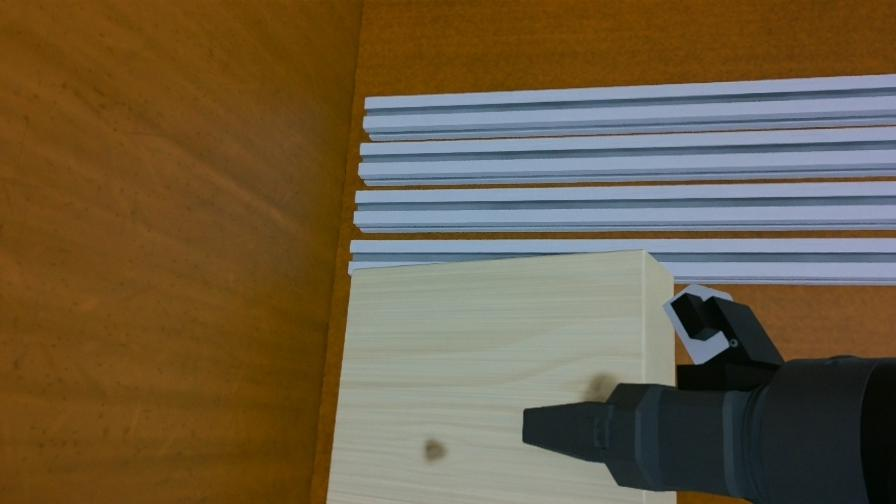

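Scene clock: 102.50 s.
Joint torques (N m): left_arm=[20.7 -0.52 0.86 8.76 0.03 1.3 0.02] | right_arm=[-11.03 -2.01 -6.8 -9.71 0.58 -3.68 0.29]
External joint torques (N m): left_arm=[-1.62 -0.91 0.81 -0.04 0.05 -0.12 -0.02] | right_arm=[-1.05 5.23 -0.78 -3.93 0.36 -2.24 0.25]
Wrist force (N): left_arm=[5.3 1.0 -5.6] | right_arm=[-15.1 0.5 -5.5]
Wrist torque (N m): left_arm=[-0.23 0.39 0.09] | right_arm=[-0.17 -0.38 -0.26]
Wrist force, peak (N): left_arm=[6.6 0.2 -6.5] | right_arm=[-15.4 1.2 -5.5]
move: done
base_odometry: x=+0.531 y=-0.159 heading=+0.021
lidar_m: 0.26 0.27 0.35 3.91 2.19 1.58 1.51 1.59 2.15 4.31 0.38 0.28
base_status: not commanded
joint_positions: torso_squat_rad=+1.000 torso_shift_rad=+0.450 torso_pitch_rad=+1.000 torso_yaw_rad=+0.000 left_shoulder_pitch_rad=+0.037 left_shoulder_roll_rad=+0.004 left_shoulder_yaw_rad=-0.043 left_elbow_rad=-0.196 left_forearm_roll_rad=-0.014 left_wrist_pitch_rad=+0.002 left_hand_roll_rad=+0.027 left_gripper_m=+0.099 right_shoulder_pitch_rad=-1.592 right_shoulder_roll_rad=-1.197 right_shoulder_yaw_rad=+1.618 right_elbow_rad=-1.920 right_forearm_roll_rad=-0.392 right_wrist_pitch_rad=+0.082 right_hand_roll_rad=-0.271 right_gripper_m=+0.099 head_pan_rad=+0.150 head_tilt_rad=+0.350
joint_status: all done
wheel_motors_off: 0
motor_effort: left_wheel=-4(5) right_wheel=+3(7)
chest: x=+0.1969 y=+0.0000 z=+0.7882 quat_wxyz=(+0.878, +0.000, +0.479, +0.000) (m; base frame)
left_hand: x=-0.3404 y=+0.2200 z=+0.3624 quat_wxyz=(+0.913, -0.005, +0.408, -0.008) (m; base frame)
right_hand: x=+0.4454 y=-0.0240 z=+0.3764 quat_wxyz=(+0.642, +0.298, -0.298, +0.641) (m; base frame)
right_hand_status: reached (checked arc, planned for 1.2 s): 1 mm and 0.2 deg off.
pictures: head_camera, right_wrist_camera
camera_calibration:
head_camera: T_world_to_cam=[[0.0603406, -0.986861, -0.149881, 0.107858], [-0.961761, -0.0172917, -0.273342, 0.654329], [0.267159, 0.160643, -0.950168, 0.678399], [0, 0, 0, 1]] pos_world=[0.44156, 0.00877455, 0.839615]
right_wrist_camera: T_world_to_cam=[[0.0284585, -0.624307, -0.780661, 0.264926], [-0.86197, -0.410786, 0.29709, 0.289341], [-0.506159, 0.664452, -0.549824, 0.520547], [0, 0, 0, 1]] pos_world=[0.505344, -0.0616258, 0.407067]

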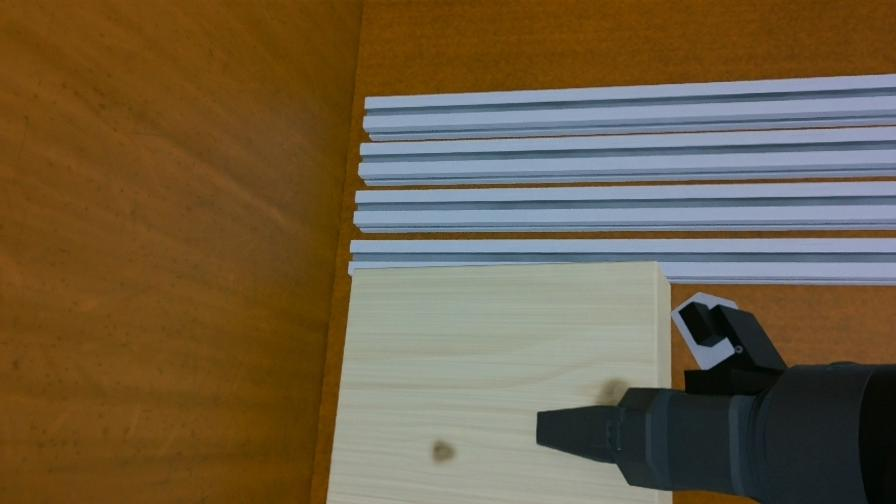

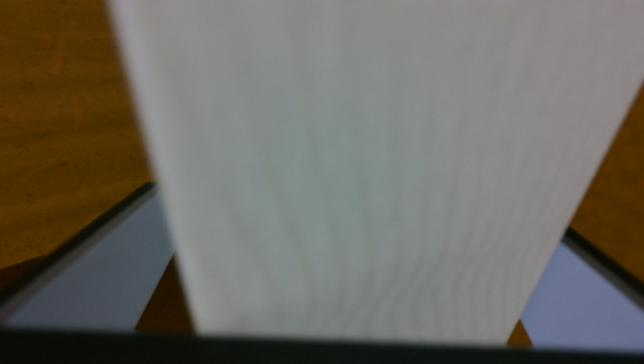

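>>> move --target '{"side": "right", "x": 0.445, "y": -0.027, "z": 0.357, "quat_wxyz": [0.6409, 0.2988, -0.2988, 0.6409]}' --min_time_s 1.5

>>> move --target '{"side": "right", "x": 0.445, "y": -0.033, "z": 0.3535, "quat_wxyz": [0.6533, 0.2706, -0.2706, 0.6533]}' --min_time_s 1.5 --cameras '["right_wrist_camera", "head_camera"]'

Scene clock: 106.63 s.
Joint torques (N m): left_arm=[20.86 -0.61 0.93 8.8 -0.14 1.29 0] | right_arm=[-5.77 -4.35 -0.77 -2.83 0.59 2.3 0.45]
External joint torques (N m): left_arm=[-1.46 -1 0.88 0 -0.12 -0.12 -0.04] | right_arm=[4.17 2.87 5.05 2.77 0.41 3.75 0.41]
Wrist force (N): left_arm=[6.0 1.1 -5.6] | right_arm=[-2.8 -3.6 8.1]
Wrist torque (N m): left_arm=[-0.27 0.47 0.05] | right_arm=[-0.29 -3.89 -0.84]
Wrist force, peak (N): left_arm=[6.1 1.2 -6.4] | right_arm=[-3.9 5.9 15.8]
move: done
base_odometry: x=+0.531 y=-0.159 heading=+0.021
lidar_m: 0.25 0.27 0.36 3.90 2.17 1.58 1.51 1.58 2.16 4.32 0.37 0.27
base_status: not commanded
joint_positions: torso_squat_rad=+1.000 torso_shift_rad=+0.450 torso_pitch_rad=+1.000 torso_yaw_rad=+0.000 left_shoulder_pitch_rad=+0.037 left_shoulder_roll_rad=+0.004 left_shoulder_yaw_rad=-0.043 left_elbow_rad=-0.196 left_forearm_roll_rad=-0.014 left_wrist_pitch_rad=+0.002 left_hand_roll_rad=+0.027 left_gripper_m=+0.099 right_shoulder_pitch_rad=-1.566 right_shoulder_roll_rad=-1.160 right_shoulder_yaw_rad=+1.622 right_elbow_rad=-1.834 right_forearm_roll_rad=-0.379 right_wrist_pitch_rad=+0.027 right_hand_roll_rad=-0.260 right_gripper_m=+0.099 head_pan_rad=+0.150 head_tilt_rad=+0.350
joint_status: all done
wheel_motors_off: 0
motor_effort: left_wheel=-5(5) right_wheel=+5(6)
chest: x=+0.1968 y=+0.0000 z=+0.7883 quat_wxyz=(+0.878, +0.000, +0.479, +0.000) (m; base frame)
left_hand: x=-0.3403 y=+0.2200 z=+0.3623 quat_wxyz=(+0.913, -0.004, +0.408, -0.008) (m; base frame)
right_hand: x=+0.4459 y=-0.0265 z=+0.3580 quat_wxyz=(+0.640, +0.299, -0.300, +0.641) (m; base frame)
right_hand_status: reached (checked arc, planned for 1.5 s): 1 mm and 0.2 deg off.
pictures: none

Scene clock: 108.47 s.
Joint torques (N m): left_arm=[20.59 -0.72 0.82 8.88 -0.05 1.22 0.04] | right_arm=[-1.78 -14.29 7.68 9.04 -0.28 12.46 0.26]
External joint torques (N m): left_arm=[-1.71 -1.12 0.76 0.09 -0.03 -0.2 0] | right_arm=[8.51 -7.35 13.65 14.65 -0.51 13.81 0.22]
Wrist force (N): left_arm=[5.1 1.0 -5.9] | right_arm=[15.5 -2.2 29.0]
Wrist torque (N m): left_arm=[-0.23 0.41 0.08] | right_arm=[-0.10 -9.49 -0.28]
Wrist force, peak (N): left_arm=[6.6 1.4 -6.4] | right_arm=[14.5 1.0 32.0]
move: done
base_odometry: x=+0.531 y=-0.159 heading=+0.021
lidar_m: 0.25 0.27 0.36 3.91 2.17 1.58 1.50 1.60 2.14 4.31 0.37 0.27
base_status: not commanded
joint_positions: torso_squat_rad=+1.000 torso_shift_rad=+0.450 torso_pitch_rad=+0.999 torso_yaw_rad=+0.000 left_shoulder_pitch_rad=+0.037 left_shoulder_roll_rad=+0.004 left_shoulder_yaw_rad=-0.043 left_elbow_rad=-0.196 left_forearm_roll_rad=-0.014 left_wrist_pitch_rad=+0.002 left_hand_roll_rad=+0.027 left_gripper_m=+0.099 right_shoulder_pitch_rad=-1.619 right_shoulder_roll_rad=-1.162 right_shoulder_yaw_rad=+1.657 right_elbow_rad=-1.885 right_forearm_roll_rad=-0.400 right_wrist_pitch_rad=+0.142 right_hand_roll_rad=-0.275 right_gripper_m=+0.099 head_pan_rad=+0.150 head_tilt_rad=+0.350
joint_status: all done
wheel_motors_off: 0
motor_effort: left_wheel=-6(6) right_wheel=+4(7)
chest: x=+0.1966 y=+0.0000 z=+0.7886 quat_wxyz=(+0.878, +0.000, +0.479, +0.000) (m; base frame)
left_hand: x=-0.3402 y=+0.2201 z=+0.3621 quat_wxyz=(+0.913, -0.004, +0.408, -0.008) (m; base frame)
right_hand: x=+0.4456 y=-0.0295 z=+0.3570 quat_wxyz=(+0.651, +0.273, -0.275, +0.653) (m; base frame)
right_hand_status: reached (checked arc, planned for 1.5 s): 5 mm and 0.6 deg off.
pictures: head_camera, right_wrist_camera
camera_calibration:
head_camera: T_world_to_cam=[[0.060435, -0.986847, -0.149934, 0.107876], [-0.961451, -0.0171833, -0.27444, 0.654888], [0.268254, 0.16074, -0.949843, 0.678332], [0, 0, 0, 1]] pos_world=[0.441158, 0.00867464, 0.840211]
right_wrist_camera: T_world_to_cam=[[0.0326627, -0.680128, -0.732365, 0.225597], [-0.861307, -0.390885, 0.324591, 0.283469], [-0.507034, 0.620189, -0.598567, 0.530081], [0, 0, 0, 1]] pos_world=[0.505554, -0.0645116, 0.390497]

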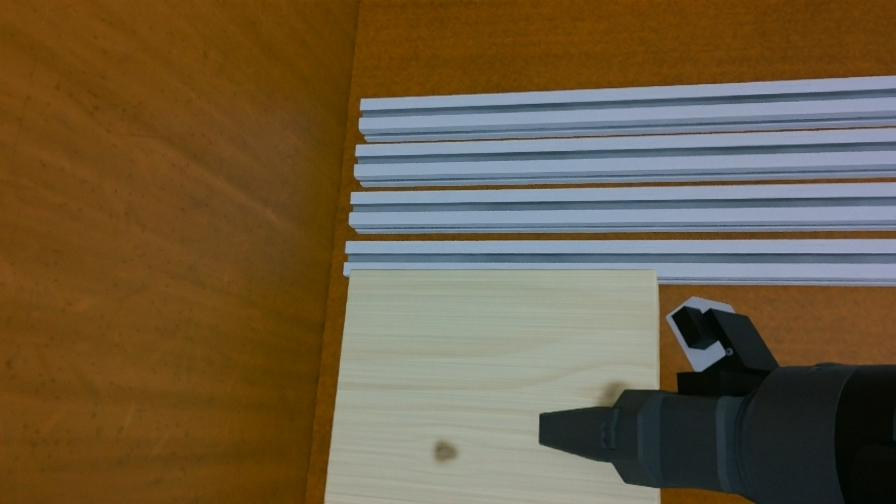

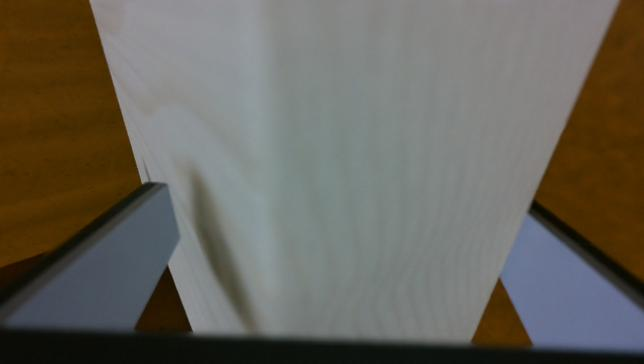

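>>> move --target '{"side": "right", "x": 0.445, "y": -0.041, "z": 0.3535, "quat_wxyz": [0.6645, 0.2418, -0.2418, 0.6645]}' --min_time_s 1.5 --cameras '["right_wrist_camera", "head_camera"]'

Scene clock: 111.40 s.
Joint torques (N m): left_arm=[20.28 -0.64 0.63 8.53 -0.21 1.21 0.04] | right_arm=[1.74 -23.74 12.49 13.72 -1.45 16.01 -0.08]
External joint torques (N m): left_arm=[-2.01 -1.04 0.58 -0.26 -0.19 -0.2 0] | right_arm=[12.36 -17.05 18.58 19.31 -1.72 17.25 -0.12]
Wrist force (N): left_arm=[5.5 0.7 -6.0] | right_arm=[25.9 -2.7 14.8]
Wrist torque (N m): left_arm=[-0.18 0.41 0.04] | right_arm=[-0.14 -10.62 0.07]
Wrist force, peak (N): left_arm=[6.2 1.2 -6.5] | right_arm=[27.7 0.4 27.9]
move: done
base_odometry: x=+0.531 y=-0.159 heading=+0.021
lidar_m: 0.26 0.25 0.37 3.91 2.17 1.58 1.51 1.60 2.14 4.31 0.38 0.27
base_status: not commanded
joint_positions: torso_squat_rad=+1.000 torso_shift_rad=+0.450 torso_pitch_rad=+0.999 torso_yaw_rad=+0.000 left_shoulder_pitch_rad=+0.037 left_shoulder_roll_rad=+0.004 left_shoulder_yaw_rad=-0.043 left_elbow_rad=-0.196 left_forearm_roll_rad=-0.014 left_wrist_pitch_rad=+0.002 left_hand_roll_rad=+0.027 left_gripper_m=+0.099 right_shoulder_pitch_rad=-1.677 right_shoulder_roll_rad=-1.169 right_shoulder_yaw_rad=+1.695 right_elbow_rad=-1.940 right_forearm_roll_rad=-0.434 right_wrist_pitch_rad=+0.259 right_hand_roll_rad=-0.283 right_gripper_m=+0.099 head_pan_rad=+0.150 head_tilt_rad=+0.350
joint_status: all done
wheel_motors_off: 0
motor_effort: left_wheel=+1(7) right_wheel=-2(6)
chest: x=+0.1965 y=+0.0000 z=+0.7886 quat_wxyz=(+0.878, +0.000, +0.479, +0.000) (m; base frame)
left_hand: x=-0.3403 y=+0.2201 z=+0.3622 quat_wxyz=(+0.913, -0.004, +0.408, -0.007) (m; base frame)
right_hand: x=+0.4451 y=-0.0352 z=+0.3575 quat_wxyz=(+0.661, +0.247, -0.247, +0.665) (m; base frame)
right_hand_status: reached (checked arc, planned for 1.5 s): 7 mm and 0.9 deg off.
pictures: head_camera, right_wrist_camera
camera_calibration:
head_camera: T_world_to_cam=[[0.0608426, -0.986776, -0.150237, 0.108068], [-0.961396, -0.0174673, -0.274615, 0.654947], [0.26836, 0.161146, -0.949745, 0.678304], [0, 0, 0, 1]] pos_world=[0.441058, 0.00877286, 0.84031]
right_wrist_camera: T_world_to_cam=[[0.0342529, -0.738289, -0.673614, 0.198349], [-0.860327, -0.364778, 0.356054, 0.269832], [-0.508591, 0.567332, -0.647665, 0.550151], [0, 0, 0, 1]] pos_world=[0.505152, -0.0672503, 0.39385]

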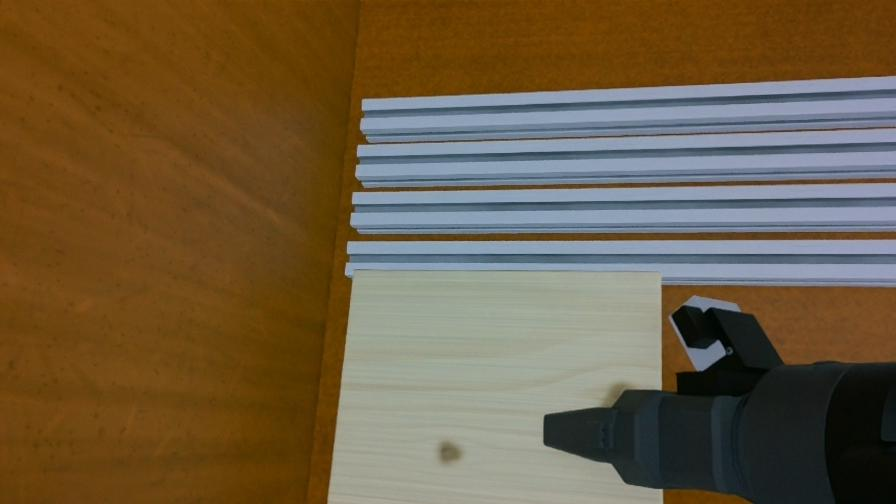

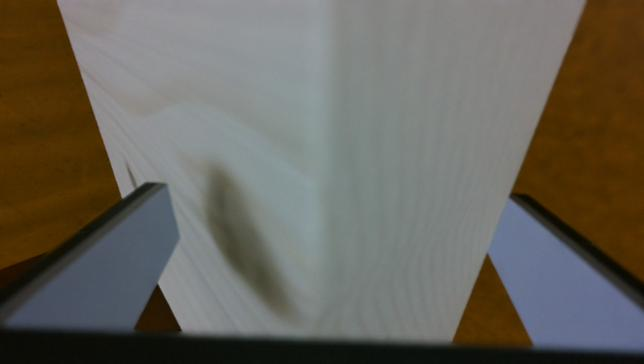

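>>> move --target '{"side":"right","x":0.445,"y":-0.048,"z":0.355,"quat_wxyz":[0.6645,0.2418,-0.2418,0.6645]}' --min_time_s 1.5 --cameras '["right_wrist_camera"]'

Scene clock: 117.50 s.
Joint torques (N m): left_arm=[20.51 -0.28 0.82 8.67 -0.09 1.23 0.09] | right_arm=[0.39 -26.46 10.98 12.92 -0.84 14.54 0.84]
External joint torques (N m): left_arm=[-1.79 -0.69 0.76 -0.13 -0.07 -0.19 0.05] | right_arm=[10.85 -19.52 16.99 18.45 -1.11 15.78 0.81]
Wrist force (N): left_arm=[6.0 0.7 -6.1] | right_arm=[26.7 -2.8 1.8]
Wrist torque (N m): left_arm=[-0.20 0.45 0.06] | right_arm=[-0.17 -9.36 -0.94]
Wrist force, peak (N): left_arm=[6.4 1.4 -6.5] | right_arm=[26.9 -3.2 15.3]
move: done
base_odometry: x=+0.531 y=-0.159 heading=+0.021
lidar_m: 0.25 0.26 0.36 3.91 2.19 1.59 1.51 1.57 2.14 4.31 0.38 0.27
base_status: not commanded
joint_positions: torso_squat_rad=+1.000 torso_shift_rad=+0.450 torso_pitch_rad=+0.999 torso_yaw_rad=+0.001 left_shoulder_pitch_rad=+0.037 left_shoulder_roll_rad=+0.004 left_shoulder_yaw_rad=-0.043 left_elbow_rad=-0.196 left_forearm_roll_rad=-0.014 left_wrist_pitch_rad=+0.002 left_hand_roll_rad=+0.027 left_gripper_m=+0.099 right_shoulder_pitch_rad=-1.678 right_shoulder_roll_rad=-1.190 right_shoulder_yaw_rad=+1.702 right_elbow_rad=-1.949 right_forearm_roll_rad=-0.434 right_wrist_pitch_rad=+0.246 right_hand_roll_rad=-0.279 right_gripper_m=+0.099 head_pan_rad=+0.150 head_tilt_rad=+0.350
joint_status: all done
wheel_motors_off: 0
motor_effort: left_wheel=+1(2) right_wheel=-2(6)
chest: x=+0.1965 y=+0.0000 z=+0.7886 quat_wxyz=(+0.878, +0.000, +0.479, +0.000) (m; base frame)
left_hand: x=-0.3403 y=+0.2201 z=+0.3622 quat_wxyz=(+0.913, -0.004, +0.408, -0.007) (m; base frame)
right_hand: x=+0.4447 y=-0.0422 z=+0.3586 quat_wxyz=(+0.661, +0.247, -0.246, +0.664) (m; base frame)
right_hand_status: reached (checked arc, planned for 1.5 s): 7 mm and 0.9 deg off.
pictures: right_wrist_camera
camera_calibration:
right_wrist_camera: T_world_to_cam=[[0.0331335, -0.738863, -0.67304, 0.194231], [-0.859996, -0.364182, 0.357461, 0.266016], [-0.509224, 0.566968, -0.647486, 0.554781], [0, 0, 0, 1]] pos_world=[0.504845, -0.0741552, 0.394848]

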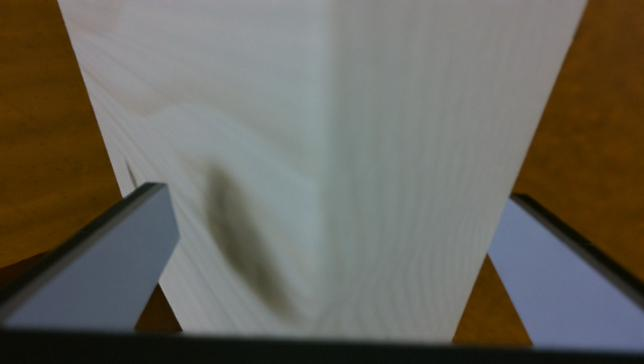

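>>> move --target '{"side":"right","x":0.445,"y":-0.055,"z":0.355,"quat_wxyz":[0.6645,0.2418,-0.2418,0.6645]}' --min_time_s 1.5 --cameras '["right_wrist_camera"]'

Scene clock: 119.83 s.
Joint torques (N m): left_arm=[20.81 -0.35 0.83 8.83 0.01 1.22 0] | right_arm=[2.68 -26.66 10.29 13.25 -0.13 14.49 0.7]
External joint torques (N m): left_arm=[-1.49 -0.75 0.78 0.04 0.02 -0.2 -0.04] | right_arm=[12.99 -19.47 16.22 18.71 -0.39 15.73 0.67]
Motor temperatures (°C): left_arm=[32 28 31 36 33 32 37] | right_arm=[34 30 31 32 35 42 34]
Wrist force (N): left_arm=[5.7 1.3 -5.9] | right_arm=[26.3 -0.5 1.9]
Wrist torque (N m): left_arm=[-0.31 0.44 0.06] | right_arm=[-0.14 -9.24 -0.87]
Wrist force, peak (N): left_arm=[6.0 1.4 -6.5] | right_arm=[27.2 1.2 2.5]
move: done
base_odometry: x=+0.531 y=-0.159 heading=+0.021
lidar_m: 0.25 0.27 0.37 3.89 2.15 1.56 1.50 1.59 2.15 4.31 0.38 0.27
base_status: not commanded
joint_positions: torso_squat_rad=+1.000 torso_shift_rad=+0.450 torso_pitch_rad=+0.999 torso_yaw_rad=+0.001 left_shoulder_pitch_rad=+0.037 left_shoulder_roll_rad=+0.004 left_shoulder_yaw_rad=-0.043 left_elbow_rad=-0.196 left_forearm_roll_rad=-0.014 left_wrist_pitch_rad=+0.002 left_hand_roll_rad=+0.027 left_gripper_m=+0.099 right_shoulder_pitch_rad=-1.677 right_shoulder_roll_rad=-1.210 right_shoulder_yaw_rad=+1.710 right_elbow_rad=-1.952 right_forearm_roll_rad=-0.434 right_wrist_pitch_rad=+0.228 right_hand_roll_rad=-0.274 right_gripper_m=+0.099 head_pan_rad=+0.150 head_tilt_rad=+0.350
joint_status: all done
wheel_motors_off: 0
motor_effort: left_wheel=+1(2) right_wheel=-4(4)
chest: x=+0.1966 y=+0.0000 z=+0.7885 quat_wxyz=(+0.878, +0.000, +0.479, +0.000) (m; base frame)
left_hand: x=-0.3403 y=+0.2201 z=+0.3622 quat_wxyz=(+0.913, -0.004, +0.408, -0.007) (m; base frame)
right_hand: x=+0.4448 y=-0.0492 z=+0.3587 quat_wxyz=(+0.661, +0.247, -0.246, +0.664) (m; base frame)
right_hand_status: reached (checked arc, planned for 1.5 s): 7 mm and 0.9 deg off.
pictures: right_wrist_camera
camera_calibration:
right_wrist_camera: T_world_to_cam=[[0.0333557, -0.738936, -0.672949, 0.188968], [-0.860054, -0.36421, 0.357294, 0.26361], [-0.509112, 0.566855, -0.647673, 0.558875], [0, 0, 0, 1]] pos_world=[0.504946, -0.0811557, 0.394948]

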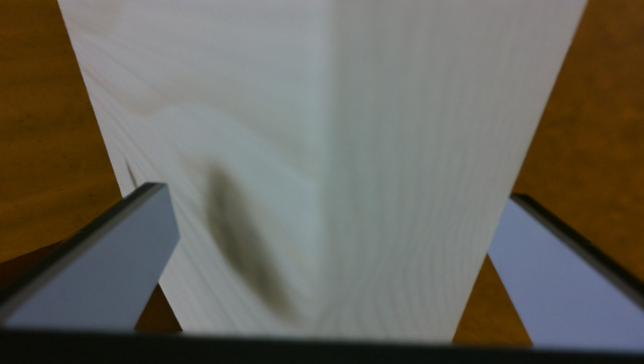

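>>> move --target '{"side":"right","x":0.445,"y":-0.058,"z":0.3565,"quat_wxyz":[0.6533,0.2706,-0.2706,0.6533]}' --min_time_s 1.5 --cameras '["right_wrist_camera","head_camera"]'

Scene clock: 131.83 s.
Joint torques (N m): left_arm=[20.66 -0.53 0.81 8.67 0.02 1.27 -0.04] | right_arm=[-9.44 -12.19 -8.3 -5.2 0.25 -1.37 0.12]
External joint torques (N m): left_arm=[-1.66 -0.93 0.76 -0.13 0.03 -0.15 -0.08] | right_arm=[0.26 -4.28 -2.65 0.12 0.05 -0.03 0.09]
Wrist force (N): left_arm=[5.5 1.4 -5.9] | right_arm=[-6.5 3.4 -12.5]
Wrist torque (N m): left_arm=[-0.27 0.42 0.05] | right_arm=[-0.29 -0.89 -0.16]
Wrist force, peak (N): left_arm=[6.8 0.6 -6.5] | right_arm=[27.0 -0.7 -2.2]
move: done
base_odometry: x=+0.531 y=-0.159 heading=+0.021
lidar_m: 0.25 0.27 0.37 3.90 2.18 1.59 1.51 1.59 2.16 4.32 0.38 0.27
base_status: not commanded
joint_positions: torso_squat_rad=+1.000 torso_shift_rad=+0.450 torso_pitch_rad=+1.000 torso_yaw_rad=+0.000 left_shoulder_pitch_rad=+0.037 left_shoulder_roll_rad=+0.004 left_shoulder_yaw_rad=-0.043 left_elbow_rad=-0.196 left_forearm_roll_rad=-0.014 left_wrist_pitch_rad=+0.002 left_hand_roll_rad=+0.027 left_gripper_m=+0.099 right_shoulder_pitch_rad=-1.618 right_shoulder_roll_rad=-1.235 right_shoulder_yaw_rad=+1.689 right_elbow_rad=-1.897 right_forearm_roll_rad=-0.400 right_wrist_pitch_rad=+0.086 right_hand_roll_rad=-0.261 right_gripper_m=+0.099 head_pan_rad=+0.150 head_tilt_rad=+0.350
joint_status: all done
wheel_motors_off: 0
motor_effort: left_wheel=+0(2) right_wheel=-1(5)
chest: x=+0.1969 y=+0.0000 z=+0.7882 quat_wxyz=(+0.878, +0.000, +0.479, +0.000) (m; base frame)
left_hand: x=-0.3404 y=+0.2200 z=+0.3624 quat_wxyz=(+0.913, -0.004, +0.408, -0.007) (m; base frame)
right_hand: x=+0.4443 y=-0.0578 z=+0.3559 quat_wxyz=(+0.653, +0.271, -0.270, +0.653) (m; base frame)
right_hand_status: reached (checked arc, planned for 1.5 s): 1 mm and 0.1 deg off.
pictures: head_camera, right_wrist_camera
camera_calibration:
head_camera: T_world_to_cam=[[0.0605069, -0.986813, -0.150131, 0.1079], [-0.961728, -0.017366, -0.273455, 0.654312], [0.267242, 0.160932, -0.950096, 0.678342], [0, 0, 0, 1]] pos_world=[0.44146, 0.00867366, 0.839614]
right_wrist_camera: T_world_to_cam=[[0.0280968, -0.688017, -0.72515, 0.204571], [-0.86028, -0.386071, 0.332969, 0.268525], [-0.509048, 0.614477, -0.602735, 0.548416], [0, 0, 0, 1]] pos_world=[0.504429, -0.0925703, 0.389484]

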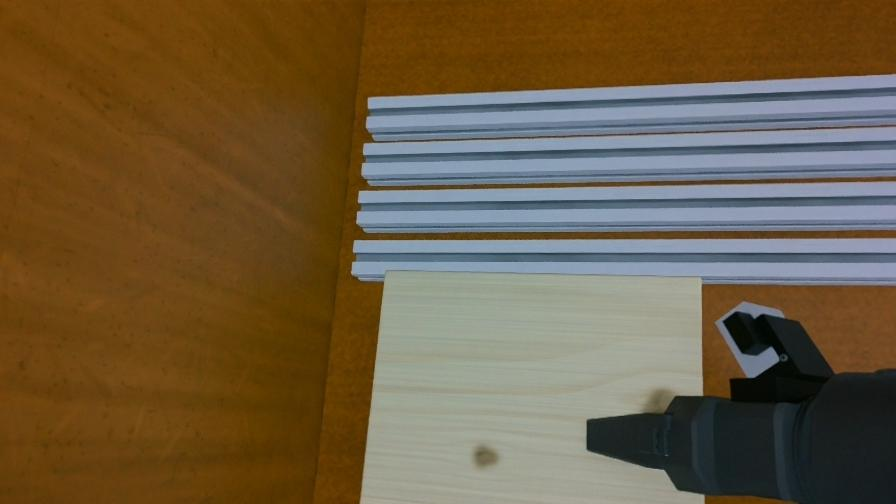

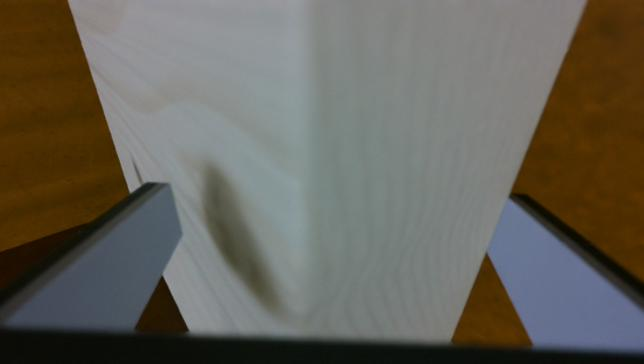

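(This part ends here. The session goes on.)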